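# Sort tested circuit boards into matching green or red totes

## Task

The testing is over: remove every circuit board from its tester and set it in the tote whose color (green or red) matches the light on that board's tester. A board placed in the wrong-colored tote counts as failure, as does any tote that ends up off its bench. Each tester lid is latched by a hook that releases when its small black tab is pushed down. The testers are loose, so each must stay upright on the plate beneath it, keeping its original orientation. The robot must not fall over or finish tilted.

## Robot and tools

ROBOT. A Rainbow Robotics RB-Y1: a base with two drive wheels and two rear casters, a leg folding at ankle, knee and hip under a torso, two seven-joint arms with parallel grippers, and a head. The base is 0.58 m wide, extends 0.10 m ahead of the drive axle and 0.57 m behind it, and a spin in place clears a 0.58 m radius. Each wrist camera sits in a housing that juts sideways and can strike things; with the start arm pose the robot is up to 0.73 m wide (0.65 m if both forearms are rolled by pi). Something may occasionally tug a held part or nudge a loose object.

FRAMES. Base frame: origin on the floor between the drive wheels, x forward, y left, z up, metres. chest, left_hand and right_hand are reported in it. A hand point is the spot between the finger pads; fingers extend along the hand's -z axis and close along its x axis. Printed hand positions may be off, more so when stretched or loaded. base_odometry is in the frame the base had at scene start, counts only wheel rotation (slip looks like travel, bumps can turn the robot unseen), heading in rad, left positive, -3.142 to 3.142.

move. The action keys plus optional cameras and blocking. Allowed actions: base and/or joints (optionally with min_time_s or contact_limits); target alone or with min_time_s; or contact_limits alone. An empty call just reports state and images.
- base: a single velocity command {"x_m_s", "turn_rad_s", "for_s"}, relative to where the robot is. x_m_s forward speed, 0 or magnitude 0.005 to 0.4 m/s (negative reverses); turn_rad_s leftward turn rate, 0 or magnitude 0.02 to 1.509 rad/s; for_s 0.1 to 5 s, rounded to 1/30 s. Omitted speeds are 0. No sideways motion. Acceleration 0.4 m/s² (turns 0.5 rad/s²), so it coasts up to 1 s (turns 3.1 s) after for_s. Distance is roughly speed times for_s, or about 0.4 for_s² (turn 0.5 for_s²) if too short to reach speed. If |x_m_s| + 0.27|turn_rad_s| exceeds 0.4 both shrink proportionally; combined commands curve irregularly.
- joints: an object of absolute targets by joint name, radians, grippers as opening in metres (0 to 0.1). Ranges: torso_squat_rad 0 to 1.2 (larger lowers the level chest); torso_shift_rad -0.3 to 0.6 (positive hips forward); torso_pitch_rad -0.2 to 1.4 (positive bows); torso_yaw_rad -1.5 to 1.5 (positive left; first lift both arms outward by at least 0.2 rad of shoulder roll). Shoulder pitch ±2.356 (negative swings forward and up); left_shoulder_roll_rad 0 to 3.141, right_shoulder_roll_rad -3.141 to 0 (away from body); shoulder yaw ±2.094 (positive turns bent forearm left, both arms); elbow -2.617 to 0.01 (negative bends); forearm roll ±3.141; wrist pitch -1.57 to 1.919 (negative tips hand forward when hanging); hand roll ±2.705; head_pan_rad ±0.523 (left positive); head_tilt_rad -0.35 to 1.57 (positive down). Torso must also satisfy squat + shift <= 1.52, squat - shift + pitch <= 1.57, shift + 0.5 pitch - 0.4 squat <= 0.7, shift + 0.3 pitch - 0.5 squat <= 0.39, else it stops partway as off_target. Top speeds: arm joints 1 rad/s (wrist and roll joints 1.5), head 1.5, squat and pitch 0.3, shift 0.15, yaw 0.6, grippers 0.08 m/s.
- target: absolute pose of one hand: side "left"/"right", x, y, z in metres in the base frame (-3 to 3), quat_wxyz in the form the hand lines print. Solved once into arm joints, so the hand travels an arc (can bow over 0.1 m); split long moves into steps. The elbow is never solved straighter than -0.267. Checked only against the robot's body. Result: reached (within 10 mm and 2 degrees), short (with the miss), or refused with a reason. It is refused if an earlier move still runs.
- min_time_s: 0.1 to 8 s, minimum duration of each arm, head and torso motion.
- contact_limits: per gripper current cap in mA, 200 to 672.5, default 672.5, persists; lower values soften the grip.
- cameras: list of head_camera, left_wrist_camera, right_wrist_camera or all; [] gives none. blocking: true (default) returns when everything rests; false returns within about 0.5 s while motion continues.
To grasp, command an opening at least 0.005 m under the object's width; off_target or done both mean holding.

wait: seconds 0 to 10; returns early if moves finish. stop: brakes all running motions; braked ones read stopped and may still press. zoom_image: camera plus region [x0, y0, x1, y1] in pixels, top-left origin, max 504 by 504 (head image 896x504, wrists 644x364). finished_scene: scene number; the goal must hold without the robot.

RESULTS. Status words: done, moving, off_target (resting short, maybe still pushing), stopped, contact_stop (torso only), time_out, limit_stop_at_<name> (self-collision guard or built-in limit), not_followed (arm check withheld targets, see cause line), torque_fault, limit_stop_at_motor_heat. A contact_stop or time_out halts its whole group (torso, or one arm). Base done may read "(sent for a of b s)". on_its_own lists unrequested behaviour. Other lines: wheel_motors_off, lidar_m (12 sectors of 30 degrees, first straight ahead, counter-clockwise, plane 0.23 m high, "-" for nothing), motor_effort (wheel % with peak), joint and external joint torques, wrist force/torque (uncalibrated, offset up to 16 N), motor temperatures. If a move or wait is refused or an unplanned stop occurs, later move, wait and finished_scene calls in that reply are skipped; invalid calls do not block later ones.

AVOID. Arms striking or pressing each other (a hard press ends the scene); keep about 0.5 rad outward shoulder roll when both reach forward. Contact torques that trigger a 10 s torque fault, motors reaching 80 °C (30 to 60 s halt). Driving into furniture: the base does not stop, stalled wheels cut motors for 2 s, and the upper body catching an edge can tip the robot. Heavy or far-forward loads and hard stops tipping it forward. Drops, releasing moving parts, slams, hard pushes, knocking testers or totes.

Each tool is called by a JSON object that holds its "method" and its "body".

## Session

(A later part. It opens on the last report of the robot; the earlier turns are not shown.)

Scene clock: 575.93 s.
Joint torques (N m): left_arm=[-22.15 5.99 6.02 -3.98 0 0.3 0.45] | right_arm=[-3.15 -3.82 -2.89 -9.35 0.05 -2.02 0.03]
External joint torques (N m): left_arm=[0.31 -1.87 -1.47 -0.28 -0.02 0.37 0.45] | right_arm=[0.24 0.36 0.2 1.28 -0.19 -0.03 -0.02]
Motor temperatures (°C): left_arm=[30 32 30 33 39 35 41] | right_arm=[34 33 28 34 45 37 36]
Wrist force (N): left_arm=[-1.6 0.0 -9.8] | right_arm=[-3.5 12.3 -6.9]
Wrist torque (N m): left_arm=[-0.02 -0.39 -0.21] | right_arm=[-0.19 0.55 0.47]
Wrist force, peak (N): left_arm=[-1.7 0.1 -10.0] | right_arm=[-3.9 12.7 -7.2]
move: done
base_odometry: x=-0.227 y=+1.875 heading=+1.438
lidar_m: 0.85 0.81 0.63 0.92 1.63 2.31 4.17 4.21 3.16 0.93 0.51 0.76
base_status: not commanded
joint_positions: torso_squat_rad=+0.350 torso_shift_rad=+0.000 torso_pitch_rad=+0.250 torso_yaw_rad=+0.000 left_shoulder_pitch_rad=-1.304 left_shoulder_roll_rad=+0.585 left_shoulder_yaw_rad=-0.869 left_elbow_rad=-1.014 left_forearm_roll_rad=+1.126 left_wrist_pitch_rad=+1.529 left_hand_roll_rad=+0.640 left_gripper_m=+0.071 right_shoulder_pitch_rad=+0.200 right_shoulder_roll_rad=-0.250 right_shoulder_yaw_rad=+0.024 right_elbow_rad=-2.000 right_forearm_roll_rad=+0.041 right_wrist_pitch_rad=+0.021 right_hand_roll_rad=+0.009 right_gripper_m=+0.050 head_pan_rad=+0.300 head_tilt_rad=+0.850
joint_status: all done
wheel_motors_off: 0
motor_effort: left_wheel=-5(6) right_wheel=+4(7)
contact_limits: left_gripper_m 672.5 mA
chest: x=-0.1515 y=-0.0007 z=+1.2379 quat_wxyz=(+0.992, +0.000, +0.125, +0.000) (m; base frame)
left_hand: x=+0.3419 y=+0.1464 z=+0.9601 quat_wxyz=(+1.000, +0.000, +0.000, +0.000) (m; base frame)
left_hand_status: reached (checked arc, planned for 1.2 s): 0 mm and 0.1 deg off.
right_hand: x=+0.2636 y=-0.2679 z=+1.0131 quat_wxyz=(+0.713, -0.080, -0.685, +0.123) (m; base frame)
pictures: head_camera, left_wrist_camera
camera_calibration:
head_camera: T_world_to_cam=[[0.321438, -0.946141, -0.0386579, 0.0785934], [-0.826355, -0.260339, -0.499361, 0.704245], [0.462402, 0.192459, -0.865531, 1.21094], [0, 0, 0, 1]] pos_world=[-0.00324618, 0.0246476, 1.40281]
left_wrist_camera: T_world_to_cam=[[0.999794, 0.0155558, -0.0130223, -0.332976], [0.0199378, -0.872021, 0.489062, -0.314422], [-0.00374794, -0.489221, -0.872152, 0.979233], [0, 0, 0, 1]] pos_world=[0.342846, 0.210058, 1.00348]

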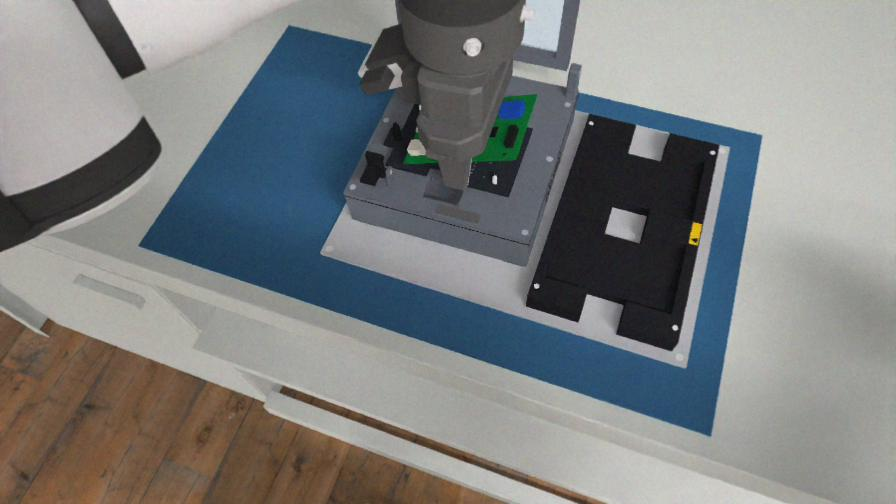

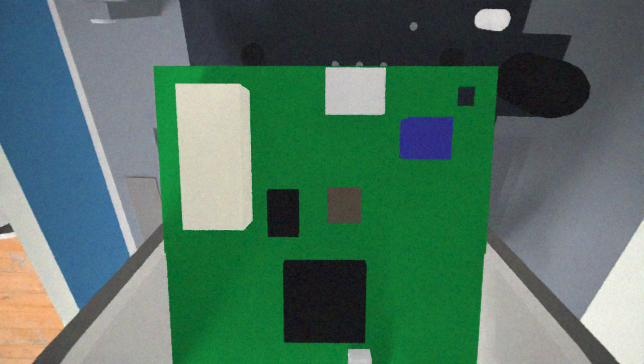

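{"method": "move", "body": {"target": {"side":"left","x":0.335,"y":0.145,"z":0.985,"quat_wxyz":[1,0,0,0]}, "min_time_s": 1.2, "cameras": ["head_camera"]}}

{"method": "move", "body": {"target": {"side":"left","x":0.32,"y":0.16,"z":1.1,"quat_wxyz":[1,0,0,0]}, "min_time_s": 1.5, "cameras": ["head_camera"]}}

Scene clock: 582.93 s.
Joint torques (N m): left_arm=[-21.84 9.01 9.43 -3.92 0.42 0.22 0.37] | right_arm=[-3.09 -3.83 -3.01 -9.34 0.06 -1.98 -0.02]
External joint torques (N m): left_arm=[0.37 1.08 1.33 -0.31 0.4 0.29 0.37] | right_arm=[0.3 0.35 0.08 1.29 -0.19 0.01 -0.07]
Motor temperatures (°C): left_arm=[30 32 30 33 39 35 41] | right_arm=[34 33 28 34 45 37 36]
Wrist force (N): left_arm=[-1.5 0.2 -9.7] | right_arm=[-3.8 12.8 -7.1]
Wrist torque (N m): left_arm=[-0.07 -0.38 -0.23] | right_arm=[-0.24 0.50 0.48]
Wrist force, peak (N): left_arm=[-1.7 0.1 -10.1] | right_arm=[-3.8 12.8 -7.1]
move: done
base_odometry: x=-0.227 y=+1.875 heading=+1.438
lidar_m: 0.85 0.81 0.62 0.93 1.64 2.30 4.17 4.21 3.16 0.92 0.51 0.76
base_status: not commanded
joint_positions: torso_squat_rad=+0.350 torso_shift_rad=+0.000 torso_pitch_rad=+0.250 torso_yaw_rad=+0.000 left_shoulder_pitch_rad=-1.311 left_shoulder_roll_rad=+0.633 left_shoulder_yaw_rad=-0.852 left_elbow_rad=-1.126 left_forearm_roll_rad=+1.148 left_wrist_pitch_rad=+1.595 left_hand_roll_rad=+0.698 left_gripper_m=+0.071 right_shoulder_pitch_rad=+0.200 right_shoulder_roll_rad=-0.250 right_shoulder_yaw_rad=+0.024 right_elbow_rad=-2.000 right_forearm_roll_rad=+0.041 right_wrist_pitch_rad=+0.021 right_hand_roll_rad=+0.009 right_gripper_m=+0.050 head_pan_rad=+0.300 head_tilt_rad=+0.850
joint_status: all done
wheel_motors_off: 0
motor_effort: left_wheel=-5(7) right_wheel=+5(6)
contact_limits: left_gripper_m 672.5 mA
chest: x=-0.1515 y=-0.0007 z=+1.2379 quat_wxyz=(+0.992, +0.000, +0.125, +0.000) (m; base frame)
left_hand: x=+0.3349 y=+0.1449 z=+0.9848 quat_wxyz=(+1.000, +0.000, +0.000, +0.000) (m; base frame)
left_hand_status: reached (checked arc, planned for 1.2 s): 0 mm and 0.0 deg off.
right_hand: x=+0.2636 y=-0.2679 z=+1.0131 quat_wxyz=(+0.713, -0.080, -0.685, +0.123) (m; base frame)
pictures: head_camera
camera_calibration:
head_camera: T_world_to_cam=[[0.321438, -0.946141, -0.038658, 0.0785934], [-0.826355, -0.260339, -0.499361, 0.704245], [0.462402, 0.192459, -0.865531, 1.21094], [0, 0, 0, 1]] pos_world=[-0.00324602, 0.0246476, 1.40281]

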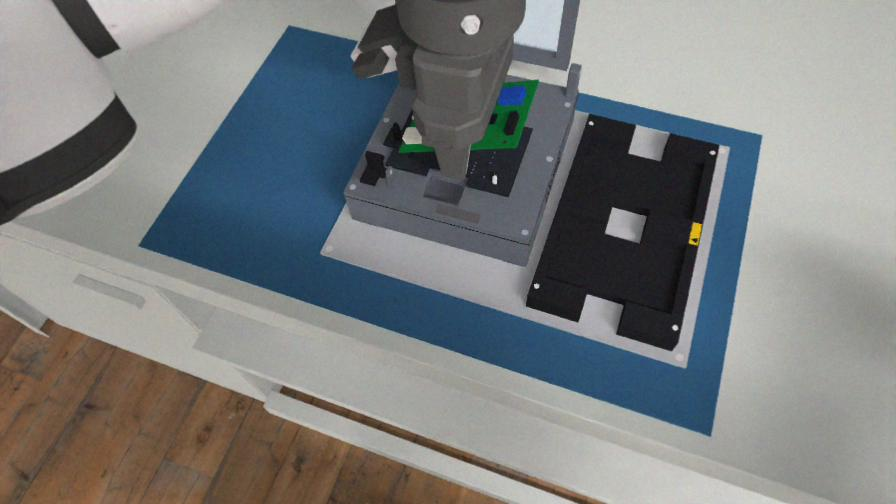

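Scene clock: 584.77 s.
Joint torques (N m): left_arm=[-21.01 9.08 10.05 -2.84 0.32 0.16 0.47] | right_arm=[-2.95 -4.11 -3.06 -9.34 0.04 -2.02 0.06]
External joint torques (N m): left_arm=[0.7 0.61 1.03 -0.18 0.29 0.23 0.47] | right_arm=[0.44 0.07 0.03 1.29 -0.21 -0.03 0]
Motor temperatures (°C): left_arm=[31 32 30 33 38 35 41] | right_arm=[34 33 28 34 45 37 36]
Wrist force (N): left_arm=[-1.0 -0.1 -9.5] | right_arm=[-3.8 12.2 -6.8]
Wrist torque (N m): left_arm=[0.00 -0.34 -0.24] | right_arm=[-0.18 0.50 0.47]
Wrist force, peak (N): left_arm=[-1.6 0.1 -10.1] | right_arm=[-3.8 12.6 -7.3]
move: done
base_odometry: x=-0.227 y=+1.875 heading=+1.438
lidar_m: 0.85 0.80 0.62 0.92 1.64 2.31 4.17 4.21 3.16 0.92 0.51 0.77
base_status: not commanded
joint_positions: torso_squat_rad=+0.350 torso_shift_rad=+0.000 torso_pitch_rad=+0.250 torso_yaw_rad=+0.000 left_shoulder_pitch_rad=-1.426 left_shoulder_roll_rad=+0.788 left_shoulder_yaw_rad=-0.748 left_elbow_rad=-1.338 left_forearm_roll_rad=+1.289 left_wrist_pitch_rad=+1.841 left_hand_roll_rad=+0.794 left_gripper_m=+0.071 right_shoulder_pitch_rad=+0.200 right_shoulder_roll_rad=-0.250 right_shoulder_yaw_rad=+0.024 right_elbow_rad=-2.000 right_forearm_roll_rad=+0.041 right_wrist_pitch_rad=+0.021 right_hand_roll_rad=+0.009 right_gripper_m=+0.050 head_pan_rad=+0.300 head_tilt_rad=+0.850
joint_status: all done
wheel_motors_off: 0
motor_effort: left_wheel=-5(6) right_wheel=+4(7)
contact_limits: left_gripper_m 672.5 mA
chest: x=-0.1515 y=-0.0007 z=+1.2379 quat_wxyz=(+0.992, +0.000, +0.125, +0.000) (m; base frame)
left_hand: x=+0.3201 y=+0.1600 z=+1.0998 quat_wxyz=(+1.000, +0.000, +0.000, +0.000) (m; base frame)
left_hand_status: reached (checked arc, planned for 1.5 s): 0 mm and 0.1 deg off.
right_hand: x=+0.2636 y=-0.2679 z=+1.0131 quat_wxyz=(+0.713, -0.080, -0.685, +0.123) (m; base frame)
pictures: head_camera
camera_calibration:
head_camera: T_world_to_cam=[[0.321438, -0.946141, -0.0386581, 0.0785935], [-0.826355, -0.260339, -0.499361, 0.704244], [0.462402, 0.192459, -0.865531, 1.21094], [0, 0, 0, 1]] pos_world=[-0.00324599, 0.0246476, 1.40281]

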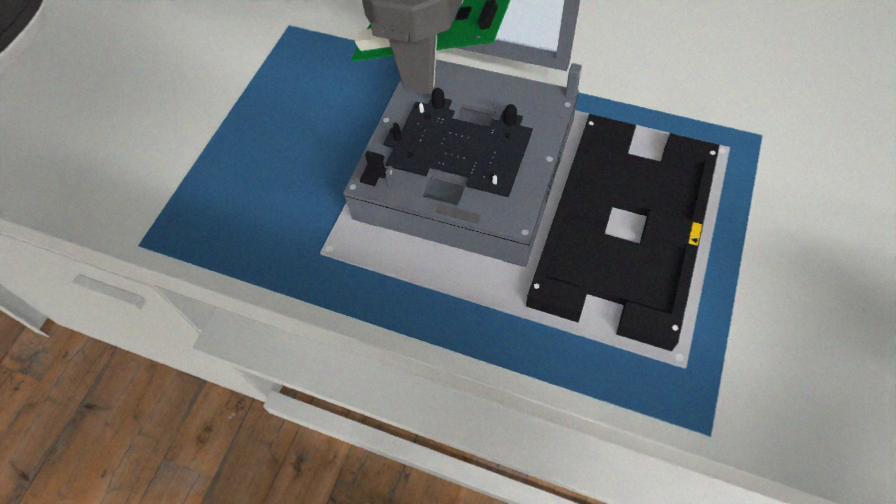

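{"method": "move", "body": {"base": {"x_m_s":-0.4,"for_s":1.5}, "joints": {"head_pan_rad":0}, "cameras": []}}

{"method": "move", "body": {"base": {"turn_rad_s":-1.2,"for_s":2.133}, "joints": {"left_gripper_m":0.058,"head_tilt_rad":0.6}, "cameras": ["head_camera"]}}

{"method": "move", "body": {"base": {"x_m_s":0.4,"for_s":5}, "cameras": ["head_camera"]}}

{"method": "move", "body": {"base": {"x_m_s":0.4,"for_s":2.2}, "cameras": ["head_camera","left_wrist_camera"]}}

Scene clock: 605.77 s.
Joint torques (N m): left_arm=[-20.71 8.84 9.73 -2.75 0.29 0.15 0.36] | right_arm=[-3.23 -3.82 -3.07 -9.47 0.04 -2 0.11]
External joint torques (N m): left_arm=[1 0.37 0.72 -0.08 0.27 0.22 0.36] | right_arm=[0.16 0.35 0.02 1.17 -0.21 -0.02 0.06]
Motor temperatures (°C): left_arm=[30 32 30 33 38 35 41] | right_arm=[34 33 28 34 45 37 36]
Wrist force (N): left_arm=[-1.3 0.0 -9.5] | right_arm=[-3.6 12.4 -6.9]
Wrist torque (N m): left_arm=[-0.02 -0.36 -0.23] | right_arm=[-0.20 0.52 0.47]
Wrist force, peak (N): left_arm=[-0.8 -0.2 -10.1] | right_arm=[-3.6 12.9 -7.3]
move: done
base_odometry: x=-0.307 y=+1.281 heading=+1.437
lidar_m: 1.45 1.01 1.17 1.58 1.66 2.34 3.57 4.10 3.15 2.71 1.13 0.91
base_status: done (sent for 1.5 of 1.5 s)
joint_positions: torso_squat_rad=+0.350 torso_shift_rad=+0.000 torso_pitch_rad=+0.250 torso_yaw_rad=+0.000 left_shoulder_pitch_rad=-1.426 left_shoulder_roll_rad=+0.788 left_shoulder_yaw_rad=-0.748 left_elbow_rad=-1.338 left_forearm_roll_rad=+1.289 left_wrist_pitch_rad=+1.841 left_hand_roll_rad=+0.794 left_gripper_m=+0.071 right_shoulder_pitch_rad=+0.200 right_shoulder_roll_rad=-0.250 right_shoulder_yaw_rad=+0.024 right_elbow_rad=-2.000 right_forearm_roll_rad=+0.041 right_wrist_pitch_rad=+0.021 right_hand_roll_rad=+0.009 right_gripper_m=+0.050 head_pan_rad=+0.000 head_tilt_rad=+0.850
joint_status: all done
wheel_motors_off: 0
motor_effort: left_wheel=-3(23) right_wheel=+6(29)
contact_limits: left_gripper_m 672.5 mA
chest: x=-0.1515 y=-0.0007 z=+1.2379 quat_wxyz=(+0.992, +0.000, +0.125, +0.000) (m; base frame)
left_hand: x=+0.3201 y=+0.1600 z=+1.0998 quat_wxyz=(+1.000, +0.000, +0.000, +0.000) (m; base frame)
right_hand: x=+0.2636 y=-0.2679 z=+1.0131 quat_wxyz=(+0.713, -0.080, -0.685, +0.123) (m; base frame)
pictures: none
No camera images: "cameras" was empty.

Scene clock: 610.33 s.
Joint torques (N m): left_arm=[-20.75 8.81 9.57 -2.69 0.28 0.13 0.28] | right_arm=[-3.24 -4.06 -2.9 -9.46 0.05 -1.98 0.04]
External joint torques (N m): left_arm=[0.96 0.35 0.56 -0.02 0.26 0.2 0.28] | right_arm=[0.15 0.12 0.19 1.17 -0.2 0.01 -0.01]
Motor temperatures (°C): left_arm=[30 32 30 33 38 35 41] | right_arm=[34 33 28 34 45 37 36]
Wrist force (N): left_arm=[-1.6 0.0 -9.7] | right_arm=[-3.8 12.4 -7.0]
Wrist torque (N m): left_arm=[-0.01 -0.40 -0.24] | right_arm=[-0.20 0.50 0.47]
Wrist force, peak (N): left_arm=[-1.3 -0.3 -9.9] | right_arm=[-3.9 12.7 -7.0]
move: off_target
base_odometry: x=-0.307 y=+1.280 heading=-0.838
lidar_m: 3.29 3.03 1.24 0.90 1.33 1.02 1.01 1.61 1.63 2.02 3.56 3.58
base_status: done (sent for 2.13 of 2.13 s)
joint_positions: torso_squat_rad=+0.350 torso_shift_rad=+0.000 torso_pitch_rad=+0.250 torso_yaw_rad=+0.000 left_shoulder_pitch_rad=-1.426 left_shoulder_roll_rad=+0.788 left_shoulder_yaw_rad=-0.748 left_elbow_rad=-1.338 left_forearm_roll_rad=+1.289 left_wrist_pitch_rad=+1.841 left_hand_roll_rad=+0.794 left_gripper_m=+0.071 right_shoulder_pitch_rad=+0.200 right_shoulder_roll_rad=-0.250 right_shoulder_yaw_rad=+0.024 right_elbow_rad=-2.000 right_forearm_roll_rad=+0.041 right_wrist_pitch_rad=+0.021 right_hand_roll_rad=+0.009 right_gripper_m=+0.050 head_pan_rad=+0.000 head_tilt_rad=+0.600
joint_status: left_gripper_m off_target (ended at +0.071, target +0.058); the others done
wheel_motors_off: 0
motor_effort: left_wheel=+2(30) right_wheel=+1(26)
contact_limits: left_gripper_m 672.5 mA
chest: x=-0.1515 y=-0.0007 z=+1.2379 quat_wxyz=(+0.992, +0.000, +0.125, +0.000) (m; base frame)
left_hand: x=+0.3201 y=+0.1600 z=+1.0998 quat_wxyz=(+1.000, +0.000, +0.000, +0.000) (m; base frame)
right_hand: x=+0.2636 y=-0.2679 z=+1.0132 quat_wxyz=(+0.713, -0.080, -0.685, +0.123) (m; base frame)
pictures: head_camera
camera_calibration:
head_camera: T_world_to_cam=[[0.0268908, -0.998756, 0.0419973, -0.0602421], [-0.724025, -0.048427, -0.688072, 0.98183], [0.68925, -0.0119043, -0.724426, 1.02782], [0, 0, 0, 1]] pos_world=[0.0040646, -0.000384513, 1.42268]

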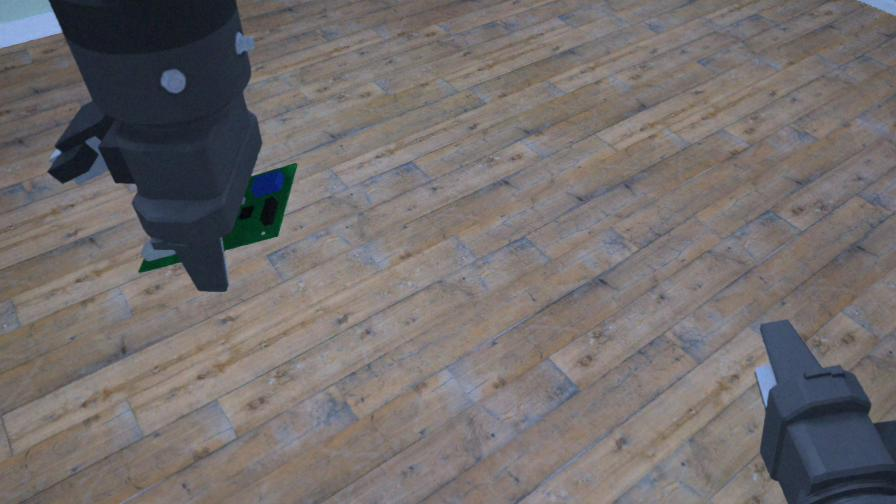

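Scene clock: 616.90 s.
Joint torques (N m): left_arm=[-20.45 8.55 9.66 -2.65 0.2 0.15 0.33] | right_arm=[-3.19 -4.01 -3 -9.28 -0.03 -2.01 -0.06]
External joint torques (N m): left_arm=[1.26 0.08 0.65 0.01 0.17 0.22 0.33] | right_arm=[0.19 0.16 0.08 1.35 -0.28 -0.02 -0.11]
Motor temperatures (°C): left_arm=[30 32 30 33 38 35 41] | right_arm=[34 33 28 34 45 37 36]
Wrist force (N): left_arm=[-1.5 0.3 -9.4] | right_arm=[-3.8 12.4 -6.8]
Wrist torque (N m): left_arm=[-0.04 -0.39 -0.23] | right_arm=[-0.20 0.52 0.48]
Wrist force, peak (N): left_arm=[-1.1 -0.1 -9.9] | right_arm=[-4.0 12.8 -7.5]
move: done
base_odometry: x=+1.030 y=-0.207 heading=-0.838
lidar_m: 1.58 1.45 1.45 1.83 1.98 2.00 2.99 3.19 3.21 2.53 2.39 2.35
base_status: done (sent for 5 of 5 s)
joint_positions: torso_squat_rad=+0.350 torso_shift_rad=+0.000 torso_pitch_rad=+0.250 torso_yaw_rad=+0.000 left_shoulder_pitch_rad=-1.426 left_shoulder_roll_rad=+0.788 left_shoulder_yaw_rad=-0.748 left_elbow_rad=-1.338 left_forearm_roll_rad=+1.289 left_wrist_pitch_rad=+1.841 left_hand_roll_rad=+0.794 left_gripper_m=+0.071 right_shoulder_pitch_rad=+0.200 right_shoulder_roll_rad=-0.250 right_shoulder_yaw_rad=+0.024 right_elbow_rad=-2.000 right_forearm_roll_rad=+0.041 right_wrist_pitch_rad=+0.021 right_hand_roll_rad=+0.009 right_gripper_m=+0.050 head_pan_rad=+0.000 head_tilt_rad=+0.600
joint_status: not commanded
wheel_motors_off: 0
motor_effort: left_wheel=-2(30) right_wheel=+0(28)
contact_limits: left_gripper_m 672.5 mA
chest: x=-0.1515 y=-0.0007 z=+1.2379 quat_wxyz=(+0.992, +0.000, +0.125, +0.000) (m; base frame)
left_hand: x=+0.3201 y=+0.1600 z=+1.0998 quat_wxyz=(+1.000, +0.000, +0.000, +0.000) (m; base frame)
right_hand: x=+0.2636 y=-0.2679 z=+1.0131 quat_wxyz=(+0.713, -0.080, -0.685, +0.123) (m; base frame)
pictures: head_camera
camera_calibration:
head_camera: T_world_to_cam=[[0.0268936, -0.998756, 0.0419955, -0.0602402], [-0.724076, -0.0484269, -0.688018, 0.981782], [0.689196, -0.0119046, -0.724477, 1.02784], [0, 0, 0, 1]] pos_world=[0.00411942, -0.000384493, 1.42266]

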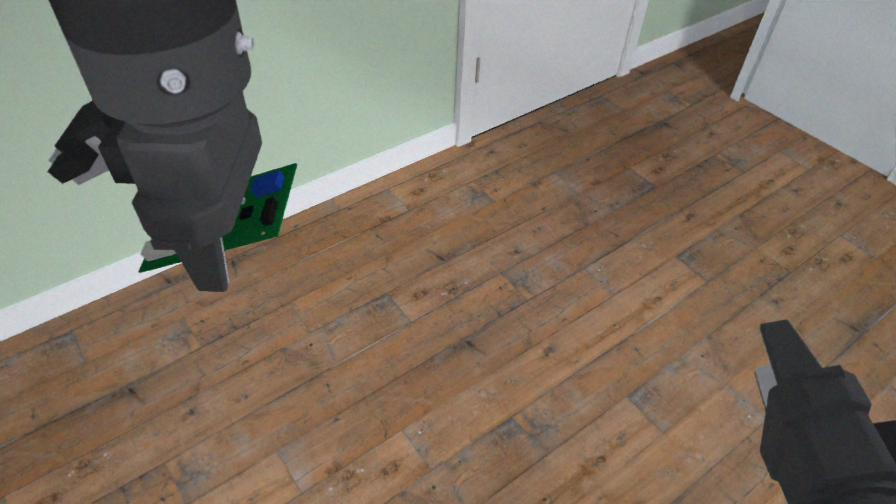

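Scene clock: 620.67 s.
Joint torques (N m): left_arm=[-20.62 8.75 9.77 -2.57 0.28 0.15 0.34] | right_arm=[-2.89 -4.02 -3.28 -9.26 0 -2.04 0.02]
External joint torques (N m): left_arm=[1.08 0.28 0.76 0.09 0.26 0.21 0.34] | right_arm=[0.5 0.16 -0.19 1.37 -0.25 -0.05 -0.03]
Motor temperatures (°C): left_arm=[30 32 30 33 38 35 41] | right_arm=[34 33 28 34 45 37 36]
Wrist force (N): left_arm=[-1.2 0.0 -9.5] | right_arm=[-3.8 12.4 -6.9]
Wrist torque (N m): left_arm=[-0.02 -0.36 -0.25] | right_arm=[-0.21 0.51 0.46]
Wrist force, peak (N): left_arm=[-1.8 -0.2 -9.9] | right_arm=[-3.7 12.7 -7.2]
move: done
base_odometry: x=+1.619 y=-0.861 heading=-0.839
lidar_m: 0.83 0.75 0.76 0.96 1.97 2.64 3.88 3.88 3.92 2.24 1.75 1.23
base_status: done (sent for 2.2 of 2.2 s)
joint_positions: torso_squat_rad=+0.350 torso_shift_rad=+0.000 torso_pitch_rad=+0.250 torso_yaw_rad=+0.000 left_shoulder_pitch_rad=-1.426 left_shoulder_roll_rad=+0.788 left_shoulder_yaw_rad=-0.748 left_elbow_rad=-1.338 left_forearm_roll_rad=+1.289 left_wrist_pitch_rad=+1.841 left_hand_roll_rad=+0.794 left_gripper_m=+0.071 right_shoulder_pitch_rad=+0.200 right_shoulder_roll_rad=-0.250 right_shoulder_yaw_rad=+0.024 right_elbow_rad=-2.000 right_forearm_roll_rad=+0.041 right_wrist_pitch_rad=+0.021 right_hand_roll_rad=+0.009 right_gripper_m=+0.050 head_pan_rad=+0.000 head_tilt_rad=+0.600
joint_status: not commanded
wheel_motors_off: 0
motor_effort: left_wheel=-3(19) right_wheel=+1(27)
contact_limits: left_gripper_m 672.5 mA
chest: x=-0.1515 y=-0.0007 z=+1.2379 quat_wxyz=(+0.992, +0.000, +0.125, +0.000) (m; base frame)
left_hand: x=+0.3201 y=+0.1600 z=+1.0998 quat_wxyz=(+1.000, +0.000, +0.000, +0.000) (m; base frame)
right_hand: x=+0.2636 y=-0.2679 z=+1.0131 quat_wxyz=(+0.713, -0.080, -0.685, +0.123) (m; base frame)
pictures: head_camera, left_wrist_camera
camera_calibration:
head_camera: T_world_to_cam=[[0.0268932, -0.998756, 0.0419957, -0.0602405], [-0.724074, -0.0484268, -0.68802, 0.981784], [0.689197, -0.0119049, -0.724476, 1.02784], [0, 0, 0, 1]] pos_world=[0.00411916, -0.000384466, 1.42266]
left_wrist_camera: T_world_to_cam=[[0.999804, 0.0149528, -0.0129491, -0.309538], [0.0193713, -0.87261, 0.488033, -0.369067], [-0.00400206, -0.488188, -0.872729, 1.10826], [0, 0, 0, 1]] pos_world=[0.321062, 0.223617, 1.14332]

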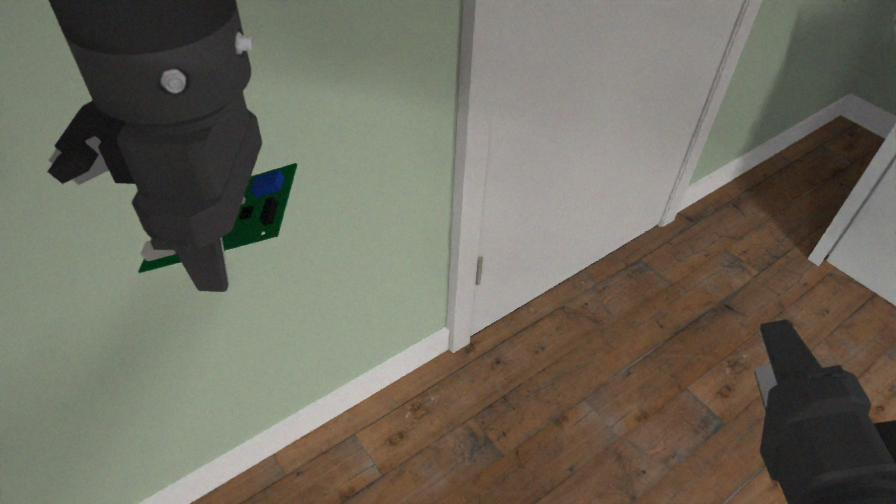

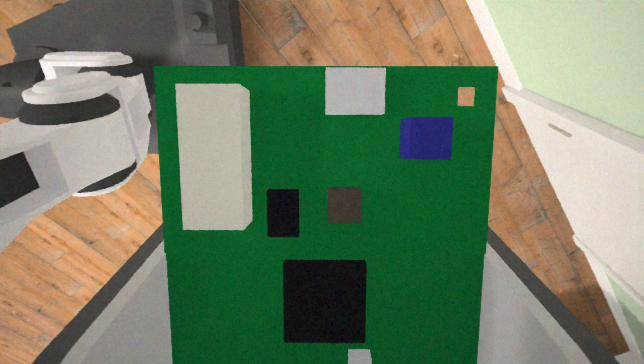

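{"method": "move", "body": {"base": {"turn_rad_s":-1.4,"for_s":1.7}, "cameras": []}}

{"method": "move", "body": {"base": {"x_m_s":0.4,"for_s":2.2}, "cameras": []}}

{"method": "move", "body": {"base": {"turn_rad_s":1.4,"for_s":1.1}, "joints": {"head_tilt_rad":0.75}, "cameras": ["head_camera"]}}

Scene clock: 631.83 s.
Joint torques (N m): left_arm=[-20.69 8.57 9.65 -2.64 0.35 0.06 0.4] | right_arm=[-3.11 -4.02 -2.99 -9.4 0.01 -1.94 0.02]
External joint torques (N m): left_arm=[1.02 0.1 0.64 0.03 0.33 0.12 0.4] | right_arm=[0.28 0.16 0.1 1.23 -0.24 0.05 -0.03]
Motor temperatures (°C): left_arm=[30 32 30 33 38 35 41] | right_arm=[34 33 28 34 45 37 36]
Wrist force (N): left_arm=[-1.4 -0.1 -9.5] | right_arm=[-3.7 12.4 -6.9]
Wrist torque (N m): left_arm=[-0.01 -0.38 -0.23] | right_arm=[-0.20 0.52 0.47]
Wrist force, peak (N): left_arm=[-1.3 0.2 -9.9] | right_arm=[-3.6 12.9 -7.1]
move: done
base_odometry: x=+1.619 y=-0.861 heading=-2.283
lidar_m: 2.21 1.74 1.06 0.78 0.75 0.78 1.07 2.58 2.67 3.89 3.86 2.57
base_status: done (sent for 1.7 of 1.7 s)
joint_positions: torso_squat_rad=+0.350 torso_shift_rad=+0.000 torso_pitch_rad=+0.250 torso_yaw_rad=+0.000 left_shoulder_pitch_rad=-1.426 left_shoulder_roll_rad=+0.788 left_shoulder_yaw_rad=-0.748 left_elbow_rad=-1.338 left_forearm_roll_rad=+1.289 left_wrist_pitch_rad=+1.841 left_hand_roll_rad=+0.794 left_gripper_m=+0.071 right_shoulder_pitch_rad=+0.200 right_shoulder_roll_rad=-0.250 right_shoulder_yaw_rad=+0.024 right_elbow_rad=-2.000 right_forearm_roll_rad=+0.041 right_wrist_pitch_rad=+0.021 right_hand_roll_rad=+0.009 right_gripper_m=+0.050 head_pan_rad=+0.000 head_tilt_rad=+0.600
joint_status: not commanded
wheel_motors_off: 0
motor_effort: left_wheel=+3(27) right_wheel=-1(25)
contact_limits: left_gripper_m 672.5 mA
chest: x=-0.1515 y=-0.0007 z=+1.2379 quat_wxyz=(+0.992, +0.000, +0.125, +0.000) (m; base frame)
left_hand: x=+0.3201 y=+0.1600 z=+1.0998 quat_wxyz=(+1.000, +0.000, +0.000, +0.000) (m; base frame)
right_hand: x=+0.2636 y=-0.2679 z=+1.0131 quat_wxyz=(+0.713, -0.080, -0.685, +0.123) (m; base frame)
pictures: none
No camera images: "cameras" was empty.

Scene clock: 635.60 s.
Joint torques (N m): left_arm=[-20.52 8.79 9.38 -2.74 0.37 0.15 0.31] | right_arm=[-3.13 -4.04 -3.03 -9.32 0.04 -1.96 0.03]
External joint torques (N m): left_arm=[1.18 0.32 0.37 -0.07 0.34 0.21 0.31] | right_arm=[0.26 0.13 0.06 1.31 -0.21 0.02 -0.02]
Motor temperatures (°C): left_arm=[30 32 30 33 38 35 41] | right_arm=[34 33 28 34 45 37 36]
Wrist force (N): left_arm=[-1.4 -0.1 -9.5] | right_arm=[-3.6 12.4 -6.9]
Wrist torque (N m): left_arm=[0.00 -0.38 -0.25] | right_arm=[-0.20 0.52 0.46]
Wrist force, peak (N): left_arm=[-1.5 -0.2 -10.0] | right_arm=[-3.7 12.8 -7.3]
move: done
base_odometry: x=+1.043 y=-1.527 heading=-2.283
lidar_m: 1.34 1.01 1.03 1.23 1.17 1.25 1.71 3.33 3.39 3.54 3.41 1.64
base_status: done (sent for 2.2 of 2.2 s)
joint_positions: torso_squat_rad=+0.350 torso_shift_rad=+0.000 torso_pitch_rad=+0.250 torso_yaw_rad=+0.000 left_shoulder_pitch_rad=-1.426 left_shoulder_roll_rad=+0.788 left_shoulder_yaw_rad=-0.748 left_elbow_rad=-1.338 left_forearm_roll_rad=+1.289 left_wrist_pitch_rad=+1.841 left_hand_roll_rad=+0.794 left_gripper_m=+0.071 right_shoulder_pitch_rad=+0.200 right_shoulder_roll_rad=-0.250 right_shoulder_yaw_rad=+0.024 right_elbow_rad=-2.000 right_forearm_roll_rad=+0.041 right_wrist_pitch_rad=+0.021 right_hand_roll_rad=+0.009 right_gripper_m=+0.050 head_pan_rad=+0.000 head_tilt_rad=+0.600
joint_status: not commanded
wheel_motors_off: 0
motor_effort: left_wheel=-2(30) right_wheel=+2(28)
contact_limits: left_gripper_m 672.5 mA
chest: x=-0.1515 y=-0.0007 z=+1.2379 quat_wxyz=(+0.992, +0.000, +0.125, +0.000) (m; base frame)
left_hand: x=+0.3201 y=+0.1600 z=+1.0998 quat_wxyz=(+1.000, +0.000, +0.000, +0.000) (m; base frame)
right_hand: x=+0.2636 y=-0.2679 z=+1.0131 quat_wxyz=(+0.713, -0.080, -0.685, +0.123) (m; base frame)
pictures: none
No camera images: "cameras" was empty.

Scene clock: 638.10 s.
Joint torques (N m): left_arm=[-20.46 8.71 9.66 -2.74 0.38 0.13 0.34] | right_arm=[-3.26 -3.88 -3.08 -9.35 0.01 -2.02 0.07]
External joint torques (N m): left_arm=[1.25 0.24 0.65 -0.07 0.35 0.19 0.34] | right_arm=[0.13 0.29 0.01 1.28 -0.24 -0.03 0.01]
Motor temperatures (°C): left_arm=[30 32 30 33 38 35 41] | right_arm=[34 33 28 34 45 37 36]
Wrist force (N): left_arm=[-1.3 0.2 -9.7] | right_arm=[-3.8 12.5 -7.1]
Wrist torque (N m): left_arm=[-0.04 -0.35 -0.25] | right_arm=[-0.21 0.51 0.47]
Wrist force, peak (N): left_arm=[-1.3 0.2 -10.0] | right_arm=[-3.8 12.7 -7.3]
move: done
base_odometry: x=+1.043 y=-1.527 heading=-1.679
lidar_m: 1.01 1.05 1.20 1.17 1.27 1.86 3.30 3.59 3.51 3.20 1.34 1.39
base_status: done (sent for 1.1 of 1.1 s)
joint_positions: torso_squat_rad=+0.350 torso_shift_rad=+0.000 torso_pitch_rad=+0.250 torso_yaw_rad=+0.000 left_shoulder_pitch_rad=-1.426 left_shoulder_roll_rad=+0.788 left_shoulder_yaw_rad=-0.748 left_elbow_rad=-1.338 left_forearm_roll_rad=+1.289 left_wrist_pitch_rad=+1.841 left_hand_roll_rad=+0.794 left_gripper_m=+0.071 right_shoulder_pitch_rad=+0.200 right_shoulder_roll_rad=-0.250 right_shoulder_yaw_rad=+0.024 right_elbow_rad=-2.000 right_forearm_roll_rad=+0.041 right_wrist_pitch_rad=+0.021 right_hand_roll_rad=+0.009 right_gripper_m=+0.050 head_pan_rad=+0.000 head_tilt_rad=+0.750
joint_status: all done
wheel_motors_off: 0
motor_effort: left_wheel=+0(25) right_wheel=+3(22)
contact_limits: left_gripper_m 672.5 mA
chest: x=-0.1515 y=-0.0007 z=+1.2379 quat_wxyz=(+0.992, +0.000, +0.125, +0.000) (m; base frame)
left_hand: x=+0.3201 y=+0.1600 z=+1.0998 quat_wxyz=(+1.000, +0.000, +0.000, +0.000) (m; base frame)
right_hand: x=+0.2636 y=-0.2679 z=+1.0131 quat_wxyz=(+0.713, -0.080, -0.685, +0.123) (m; base frame)
pictures: head_camera
camera_calibration:
head_camera: T_world_to_cam=[[0.0329985, -0.998753, 0.0374764, -0.053328], [-0.818722, -0.0485188, -0.572137, 0.808869], [0.573241, -0.0118031, -0.819301, 1.15373], [0, 0, 0, 1]] pos_world=[0.0026304, -0.000398543, 1.41004]

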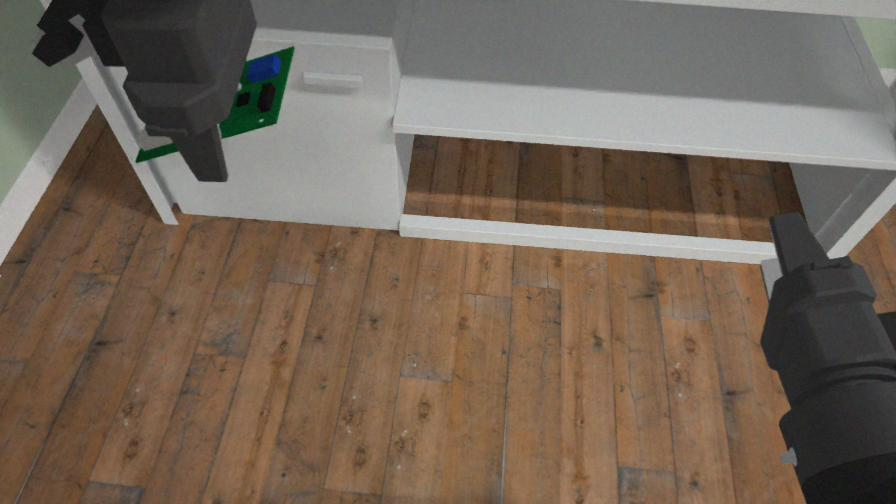

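{"method": "move", "body": {"joints": {"head_tilt_rad":0.3}, "cameras": ["head_camera"]}}

Scene clock: 641.53 s.
Joint torques (N m): left_arm=[-20.44 8.73 9.48 -2.58 0.26 0.09 0.35] | right_arm=[-3.08 -3.95 -3.13 -9.39 0.02 -1.89 0.11]
External joint torques (N m): left_arm=[1.26 0.25 0.47 0.08 0.23 0.15 0.35] | right_arm=[0.31 0.23 -0.04 1.24 -0.22 0.1 0.06]
Motor temperatures (°C): left_arm=[30 32 30 33 38 35 41] | right_arm=[34 33 28 34 45 37 36]
Wrist force (N): left_arm=[-1.4 -0.1 -9.6] | right_arm=[-3.7 12.6 -6.9]
Wrist torque (N m): left_arm=[0.01 -0.37 -0.23] | right_arm=[-0.22 0.52 0.48]
Wrist force, peak (N): left_arm=[-1.4 0.0 -9.8] | right_arm=[-3.5 12.7 -7.2]
move: done
base_odometry: x=+1.043 y=-1.527 heading=-1.679
lidar_m: 1.02 1.05 1.20 1.17 1.27 1.85 3.30 3.58 3.51 3.20 1.33 1.39
base_status: not commanded
joint_positions: torso_squat_rad=+0.350 torso_shift_rad=+0.000 torso_pitch_rad=+0.250 torso_yaw_rad=+0.000 left_shoulder_pitch_rad=-1.426 left_shoulder_roll_rad=+0.788 left_shoulder_yaw_rad=-0.748 left_elbow_rad=-1.338 left_forearm_roll_rad=+1.289 left_wrist_pitch_rad=+1.841 left_hand_roll_rad=+0.794 left_gripper_m=+0.071 right_shoulder_pitch_rad=+0.200 right_shoulder_roll_rad=-0.250 right_shoulder_yaw_rad=+0.024 right_elbow_rad=-2.000 right_forearm_roll_rad=+0.041 right_wrist_pitch_rad=+0.021 right_hand_roll_rad=+0.009 right_gripper_m=+0.050 head_pan_rad=+0.000 head_tilt_rad=+0.300
joint_status: all done
wheel_motors_off: 0
motor_effort: left_wheel=+0(1) right_wheel=+3(5)
contact_limits: left_gripper_m 672.5 mA
chest: x=-0.1515 y=-0.0007 z=+1.2379 quat_wxyz=(+0.992, +0.000, +0.125, +0.000) (m; base frame)
left_hand: x=+0.3201 y=+0.1600 z=+1.0998 quat_wxyz=(+1.000, +0.000, +0.000, +0.000) (m; base frame)
right_hand: x=+0.2636 y=-0.2679 z=+1.0131 quat_wxyz=(+0.713, -0.080, -0.685, +0.123) (m; base frame)
pictures: head_camera
camera_calibration:
head_camera: T_world_to_cam=[[0.0130048, -0.998761, 0.0480256, -0.0699869], [-0.488428, -0.0482549, -0.871269, 1.26216], [0.872507, -0.0121264, -0.488451, 0.705985], [0, 0, 0, 1]] pos_world=[0.00140666, -0.000433892, 1.44788]

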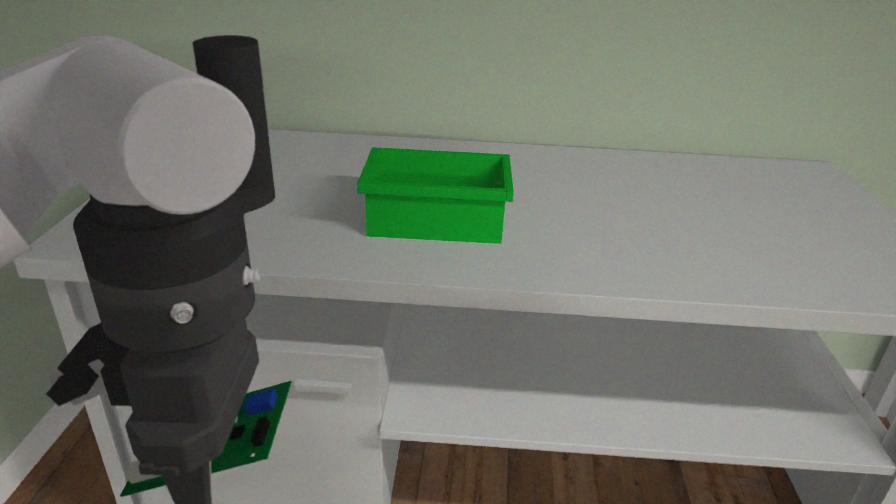

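{"method": "move", "body": {"base": {"turn_rad_s":-1.0,"for_s":0.6}, "cameras": []}}

{"method": "move", "body": {"base": {"x_m_s":0.3,"for_s":2.4}, "joints": {"head_tilt_rad":0.7}, "cameras": ["head_camera"]}}

{"method": "move", "body": {"base": {"turn_rad_s":1.0,"for_s":0.55}, "joints": {"head_pan_rad":0.2}, "cameras": ["head_camera","left_wrist_camera"]}}

Scene clock: 656.53 s.
Joint torques (N m): left_arm=[-20.5 8.52 9.67 -2.69 0.32 0.12 0.39] | right_arm=[-3.25 -4.08 -3.26 -9.43 0.06 -1.97 0.07]
External joint torques (N m): left_arm=[1.21 0.04 0.66 -0.03 0.29 0.19 0.39] | right_arm=[0.14 0.09 -0.17 1.2 -0.19 0.01 0.02]
Motor temperatures (°C): left_arm=[30 32 30 33 38 35 41] | right_arm=[34 33 28 34 45 37 36]
Wrist force (N): left_arm=[-1.3 -0.2 -9.4] | right_arm=[-3.8 12.5 -6.9]
Wrist torque (N m): left_arm=[0.00 -0.37 -0.25] | right_arm=[-0.21 0.51 0.49]
Wrist force, peak (N): left_arm=[-1.4 0.2 -9.9] | right_arm=[-3.7 12.7 -7.2]
move: done
base_odometry: x=+1.043 y=-1.527 heading=-1.858
lidar_m: 1.38 1.02 1.23 1.17 1.22 1.55 3.33 3.36 3.69 3.44 1.63 1.35
base_status: done (sent for 0.6 of 0.6 s)
joint_positions: torso_squat_rad=+0.350 torso_shift_rad=+0.000 torso_pitch_rad=+0.250 torso_yaw_rad=+0.000 left_shoulder_pitch_rad=-1.426 left_shoulder_roll_rad=+0.788 left_shoulder_yaw_rad=-0.748 left_elbow_rad=-1.338 left_forearm_roll_rad=+1.289 left_wrist_pitch_rad=+1.841 left_hand_roll_rad=+0.794 left_gripper_m=+0.071 right_shoulder_pitch_rad=+0.200 right_shoulder_roll_rad=-0.250 right_shoulder_yaw_rad=+0.024 right_elbow_rad=-2.000 right_forearm_roll_rad=+0.041 right_wrist_pitch_rad=+0.021 right_hand_roll_rad=+0.009 right_gripper_m=+0.050 head_pan_rad=+0.000 head_tilt_rad=+0.300
joint_status: not commanded
wheel_motors_off: 0
motor_effort: left_wheel=-1(15) right_wheel=-4(20)
contact_limits: left_gripper_m 672.5 mA
chest: x=-0.1515 y=-0.0007 z=+1.2379 quat_wxyz=(+0.992, +0.000, +0.125, +0.000) (m; base frame)
left_hand: x=+0.3201 y=+0.1600 z=+1.0998 quat_wxyz=(+1.000, +0.000, +0.000, +0.000) (m; base frame)
right_hand: x=+0.2636 y=-0.2679 z=+1.0131 quat_wxyz=(+0.713, -0.080, -0.685, +0.123) (m; base frame)
pictures: none
No camera images: "cameras" was empty.

Scene clock: 660.13 s.
Joint torques (N m): left_arm=[-20.46 8.65 9.41 -2.61 0.34 0.12 0.39] | right_arm=[-3.08 -3.98 -2.97 -9.47 0.01 -2.01 0.05]
External joint torques (N m): left_arm=[1.25 0.18 0.4 0.06 0.31 0.18 0.39] | right_arm=[0.3 0.19 0.12 1.17 -0.24 -0.03 0]
Motor temperatures (°C): left_arm=[30 32 30 33 38 35 41] | right_arm=[34 33 28 34 45 37 36]
Wrist force (N): left_arm=[-1.3 0.1 -9.7] | right_arm=[-3.9 12.3 -7.2]
Wrist torque (N m): left_arm=[-0.04 -0.37 -0.25] | right_arm=[-0.19 0.50 0.45]
Wrist force, peak (N): left_arm=[-1.0 -0.1 -10.0] | right_arm=[-3.7 12.6 -7.5]
move: done
base_odometry: x=+0.840 y=-2.217 heading=-1.858
lidar_m: 0.94 0.43 0.40 0.78 1.27 1.65 3.58 4.06 3.61 2.99 0.87 1.03
base_status: done (sent for 2.4 of 2.4 s)
joint_positions: torso_squat_rad=+0.350 torso_shift_rad=+0.000 torso_pitch_rad=+0.250 torso_yaw_rad=+0.000 left_shoulder_pitch_rad=-1.426 left_shoulder_roll_rad=+0.788 left_shoulder_yaw_rad=-0.748 left_elbow_rad=-1.338 left_forearm_roll_rad=+1.289 left_wrist_pitch_rad=+1.841 left_hand_roll_rad=+0.794 left_gripper_m=+0.071 right_shoulder_pitch_rad=+0.200 right_shoulder_roll_rad=-0.250 right_shoulder_yaw_rad=+0.024 right_elbow_rad=-2.000 right_forearm_roll_rad=+0.041 right_wrist_pitch_rad=+0.021 right_hand_roll_rad=+0.009 right_gripper_m=+0.050 head_pan_rad=+0.000 head_tilt_rad=+0.700
joint_status: all done
wheel_motors_off: 0
motor_effort: left_wheel=+4(32) right_wheel=-7(24)
contact_limits: left_gripper_m 672.5 mA
chest: x=-0.1514 y=-0.0007 z=+1.2379 quat_wxyz=(+0.992, +0.000, +0.125, +0.000) (m; base frame)
left_hand: x=+0.3201 y=+0.1600 z=+1.0998 quat_wxyz=(+1.000, +0.000, +0.000, +0.000) (m; base frame)
right_hand: x=+0.2636 y=-0.2679 z=+1.0131 quat_wxyz=(+0.713, -0.080, -0.685, +0.123) (m; base frame)
pictures: head_camera
camera_calibration:
head_camera: T_world_to_cam=[[0.0310359, -0.998753, 0.0390986, -0.0557803], [-0.789127, -0.0484922, -0.612312, 0.868577], [0.613445, -0.0118501, -0.789648, 1.11466], [0, 0, 0, 1]] pos_world=[0.00336306, -0.000382682, 1.41421]

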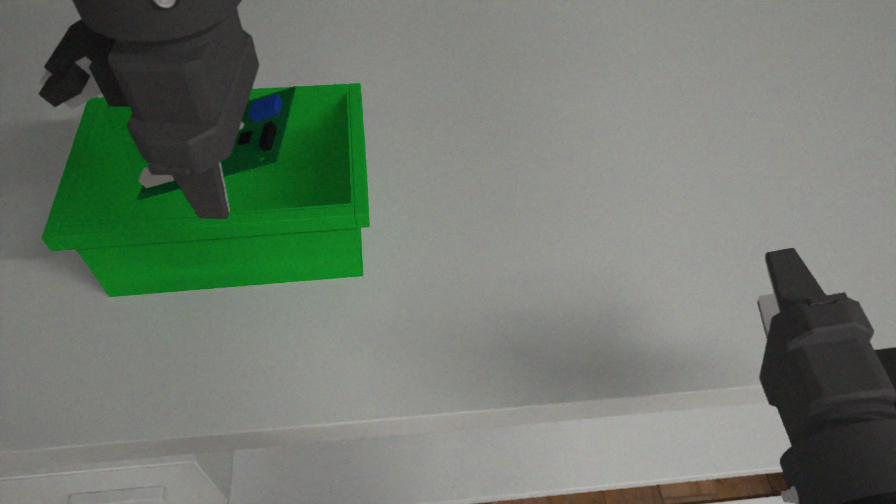

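Scene clock: 661.63 s.
Joint torques (N m): left_arm=[-20.48 8.62 9.57 -2.66 0.33 0.17 0.36] | right_arm=[-3.21 -4 -2.96 -9.4 -0.07 -2.02 0.11]
External joint torques (N m): left_arm=[1.23 0.14 0.56 0 0.3 0.24 0.36] | right_arm=[0.18 0.18 0.12 1.23 -0.32 -0.04 0.05]
Motor temperatures (°C): left_arm=[30 32 30 33 38 35 41] | right_arm=[34 33 28 34 45 37 36]
Wrist force (N): left_arm=[-1.4 0.0 -9.5] | right_arm=[-3.6 12.6 -7.2]
Wrist torque (N m): left_arm=[-0.01 -0.39 -0.22] | right_arm=[-0.23 0.52 0.49]
Wrist force, peak (N): left_arm=[-1.5 -0.3 -9.7] | right_arm=[-3.8 12.9 -7.2]
move: done
base_odometry: x=+0.840 y=-2.218 heading=-1.698
lidar_m: 0.94 0.39 0.42 1.25 1.32 1.91 4.01 4.54 3.44 1.26 0.85 0.98
base_status: done (sent for 0.57 of 0.57 s)
joint_positions: torso_squat_rad=+0.350 torso_shift_rad=+0.000 torso_pitch_rad=+0.250 torso_yaw_rad=+0.000 left_shoulder_pitch_rad=-1.426 left_shoulder_roll_rad=+0.788 left_shoulder_yaw_rad=-0.748 left_elbow_rad=-1.338 left_forearm_roll_rad=+1.289 left_wrist_pitch_rad=+1.841 left_hand_roll_rad=+0.794 left_gripper_m=+0.071 right_shoulder_pitch_rad=+0.200 right_shoulder_roll_rad=-0.250 right_shoulder_yaw_rad=+0.024 right_elbow_rad=-2.000 right_forearm_roll_rad=+0.041 right_wrist_pitch_rad=+0.021 right_hand_roll_rad=+0.009 right_gripper_m=+0.050 head_pan_rad=+0.200 head_tilt_rad=+0.700
joint_status: all done
wheel_motors_off: 0
motor_effort: left_wheel=-3(25) right_wheel=+0(22)
contact_limits: left_gripper_m 672.5 mA
chest: x=-0.1515 y=-0.0008 z=+1.2379 quat_wxyz=(+0.992, +0.000, +0.125, +0.000) (m; base frame)
left_hand: x=+0.3201 y=+0.1600 z=+1.0998 quat_wxyz=(+1.000, +0.000, +0.000, +0.000) (m; base frame)
right_hand: x=+0.2636 y=-0.2679 z=+1.0131 quat_wxyz=(+0.713, -0.080, -0.685, +0.123) (m; base frame)
pictures: head_camera, left_wrist_camera
camera_calibration:
head_camera: T_world_to_cam=[[0.222832, -0.974807, -0.00987477, 0.0295333], [-0.767844, -0.169263, -0.617872, 0.878097], [0.600635, 0.145264, -0.786216, 1.10889], [0, 0, 0, 1]] pos_world=[0.00162016, 0.0163363, 1.41467]
left_wrist_camera: T_world_to_cam=[[0.999804, 0.0149664, -0.0129406, -0.309561], [0.019379, -0.87262, 0.488015, -0.369072], [-0.0039884, -0.488171, -0.872739, 1.10826], [0, 0, 0, 1]] pos_world=[0.321073, 0.223596, 1.14333]

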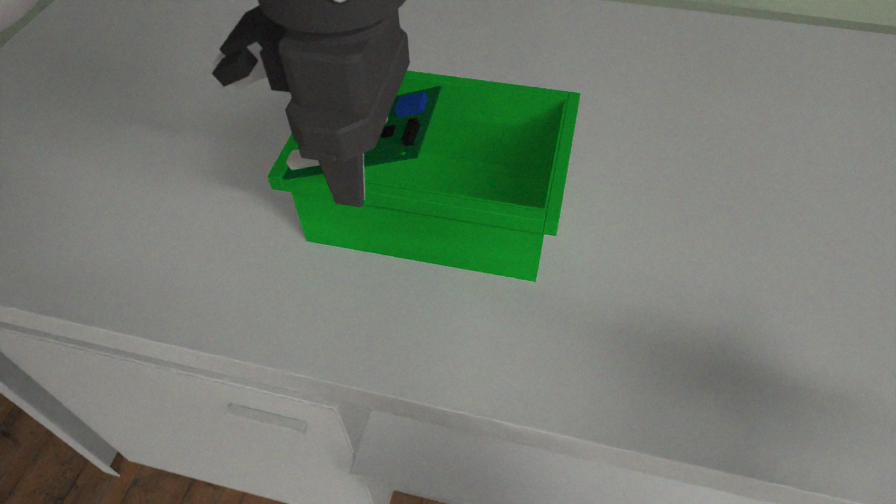

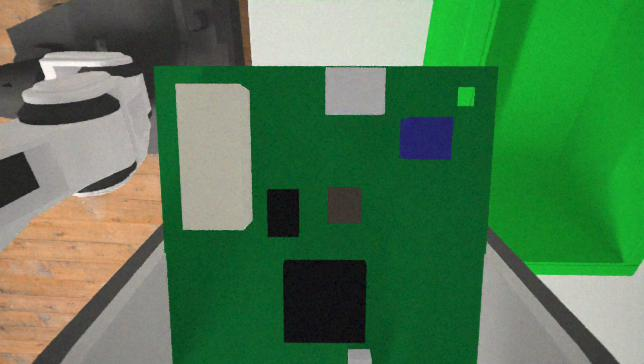

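{"method": "move", "body": {"base": {"x_m_s":0.1,"for_s":0.75}, "cameras": []}}

{"method": "move", "body": {"target": {"side":"left","x":0.4,"y":0.14,"z":1.07,"quat_wxyz":[1,0,0,0]}, "min_time_s": 1.5, "cameras": ["head_camera","left_wrist_camera"]}}

Scene clock: 678.43 s.
Joint torques (N m): left_arm=[-20.42 8.88 9.63 -2.63 0.31 0.06 0.41] | right_arm=[-3.31 -3.78 -3.12 -9.41 0.09 -1.98 0.04]
External joint torques (N m): left_arm=[1.28 0.41 0.62 0.03 0.28 0.12 0.41] | right_arm=[0.08 0.4 -0.04 1.22 -0.15 0 -0.02]
Motor temperatures (°C): left_arm=[30 32 30 33 38 35 41] | right_arm=[34 33 28 34 45 37 36]
Wrist force (N): left_arm=[-1.2 0.0 -9.8] | right_arm=[-3.8 12.4 -6.9]
Wrist torque (N m): left_arm=[0.00 -0.36 -0.24] | right_arm=[-0.19 0.51 0.47]
Wrist force, peak (N): left_arm=[-1.4 0.1 -9.9] | right_arm=[-3.9 12.7 -7.3]
move: done
base_odometry: x=+0.830 y=-2.294 heading=-1.697
lidar_m: 0.85 0.36 0.33 0.87 1.32 1.92 4.09 4.53 3.45 0.87 0.87 0.89
base_status: done (sent for 0.77 of 0.77 s)
joint_positions: torso_squat_rad=+0.350 torso_shift_rad=+0.000 torso_pitch_rad=+0.250 torso_yaw_rad=+0.000 left_shoulder_pitch_rad=-1.426 left_shoulder_roll_rad=+0.788 left_shoulder_yaw_rad=-0.748 left_elbow_rad=-1.338 left_forearm_roll_rad=+1.289 left_wrist_pitch_rad=+1.841 left_hand_roll_rad=+0.794 left_gripper_m=+0.071 right_shoulder_pitch_rad=+0.200 right_shoulder_roll_rad=-0.250 right_shoulder_yaw_rad=+0.024 right_elbow_rad=-2.000 right_forearm_roll_rad=+0.041 right_wrist_pitch_rad=+0.021 right_hand_roll_rad=+0.009 right_gripper_m=+0.050 head_pan_rad=+0.200 head_tilt_rad=+0.700
joint_status: not commanded
wheel_motors_off: 0
motor_effort: left_wheel=+1(26) right_wheel=-3(28)
contact_limits: left_gripper_m 672.5 mA
chest: x=-0.1514 y=-0.0008 z=+1.2379 quat_wxyz=(+0.992, +0.000, +0.125, +0.000) (m; base frame)
left_hand: x=+0.3202 y=+0.1600 z=+1.0998 quat_wxyz=(+1.000, +0.000, +0.000, +0.000) (m; base frame)
right_hand: x=+0.2637 y=-0.2679 z=+1.0130 quat_wxyz=(+0.713, -0.080, -0.685, +0.123) (m; base frame)
pictures: none
No camera images: "cameras" was empty.

Scene clock: 680.57 s.
Joint torques (N m): left_arm=[-24.04 7.99 2.05 -2.53 0.06 -0.21 0.12] | right_arm=[-3.11 -3.98 -3.09 -9.29 0.13 -2.01 -0.01]
External joint torques (N m): left_arm=[1.22 -0.79 -1.33 1.04 0.05 -0.1 0.12] | right_arm=[0.28 0.19 0 1.34 -0.12 -0.02 -0.06]
Motor temperatures (°C): left_arm=[30 32 30 33 38 35 41] | right_arm=[34 33 28 34 45 37 36]
Wrist force (N): left_arm=[-1.5 0.4 -9.8] | right_arm=[-3.5 12.6 -7.1]
Wrist torque (N m): left_arm=[-0.06 -0.37 -0.23] | right_arm=[-0.22 0.54 0.47]
Wrist force, peak (N): left_arm=[-1.8 0.7 -9.9] | right_arm=[-3.8 12.8 -7.3]
move: done
base_odometry: x=+0.830 y=-2.294 heading=-1.697
lidar_m: 0.86 0.36 0.33 0.87 1.32 1.92 4.09 4.53 3.45 0.87 0.86 0.90
base_status: not commanded
joint_positions: torso_squat_rad=+0.350 torso_shift_rad=+0.000 torso_pitch_rad=+0.250 torso_yaw_rad=+0.000 left_shoulder_pitch_rad=-1.701 left_shoulder_roll_rad=+0.423 left_shoulder_yaw_rad=-0.818 left_elbow_rad=-0.390 left_forearm_roll_rad=+1.156 left_wrist_pitch_rad=+1.612 left_hand_roll_rad=+0.334 left_gripper_m=+0.071 right_shoulder_pitch_rad=+0.200 right_shoulder_roll_rad=-0.250 right_shoulder_yaw_rad=+0.024 right_elbow_rad=-2.000 right_forearm_roll_rad=+0.041 right_wrist_pitch_rad=+0.021 right_hand_roll_rad=+0.009 right_gripper_m=+0.050 head_pan_rad=+0.200 head_tilt_rad=+0.700
joint_status: all done
wheel_motors_off: 0
motor_effort: left_wheel=+3(3) right_wheel=-3(5)
contact_limits: left_gripper_m 672.5 mA
chest: x=-0.1514 y=-0.0007 z=+1.2379 quat_wxyz=(+0.992, +0.000, +0.125, +0.000) (m; base frame)
left_hand: x=+0.3991 y=+0.1402 z=+1.0702 quat_wxyz=(+1.000, -0.001, -0.006, +0.000) (m; base frame)
left_hand_status: reached (checked arc, planned for 1.5 s): 1 mm and 0.7 deg off.
right_hand: x=+0.2636 y=-0.2679 z=+1.0131 quat_wxyz=(+0.713, -0.080, -0.685, +0.123) (m; base frame)
pictures: head_camera, left_wrist_camera
camera_calibration:
head_camera: T_world_to_cam=[[0.222833, -0.974807, -0.00986251, 0.029533], [-0.767866, -0.169277, -0.617841, 0.878073], [0.600606, 0.145248, -0.786241, 1.10891], [0, 0, 0, 1]] pos_world=[0.00164567, 0.0163597, 1.41467]
left_wrist_camera: T_world_to_cam=[[0.999875, 0.0158216, -0.000150372, -0.402472], [0.0138656, -0.871604, 0.490014, -0.373475], [0.00762175, -0.489955, -0.871714, 1.06755], [0, 0, 0, 1]] pos_world=[0.399464, 0.203898, 1.11355]

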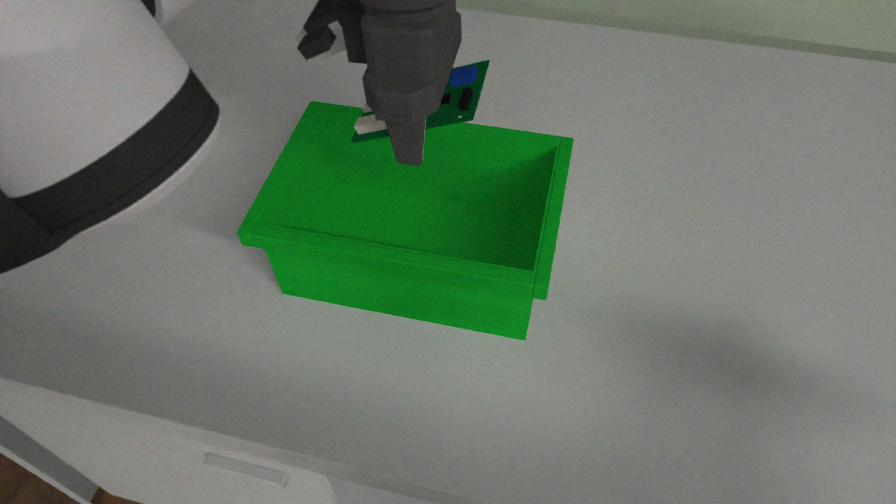

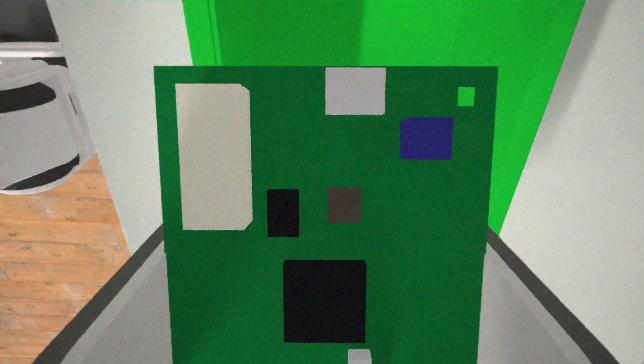

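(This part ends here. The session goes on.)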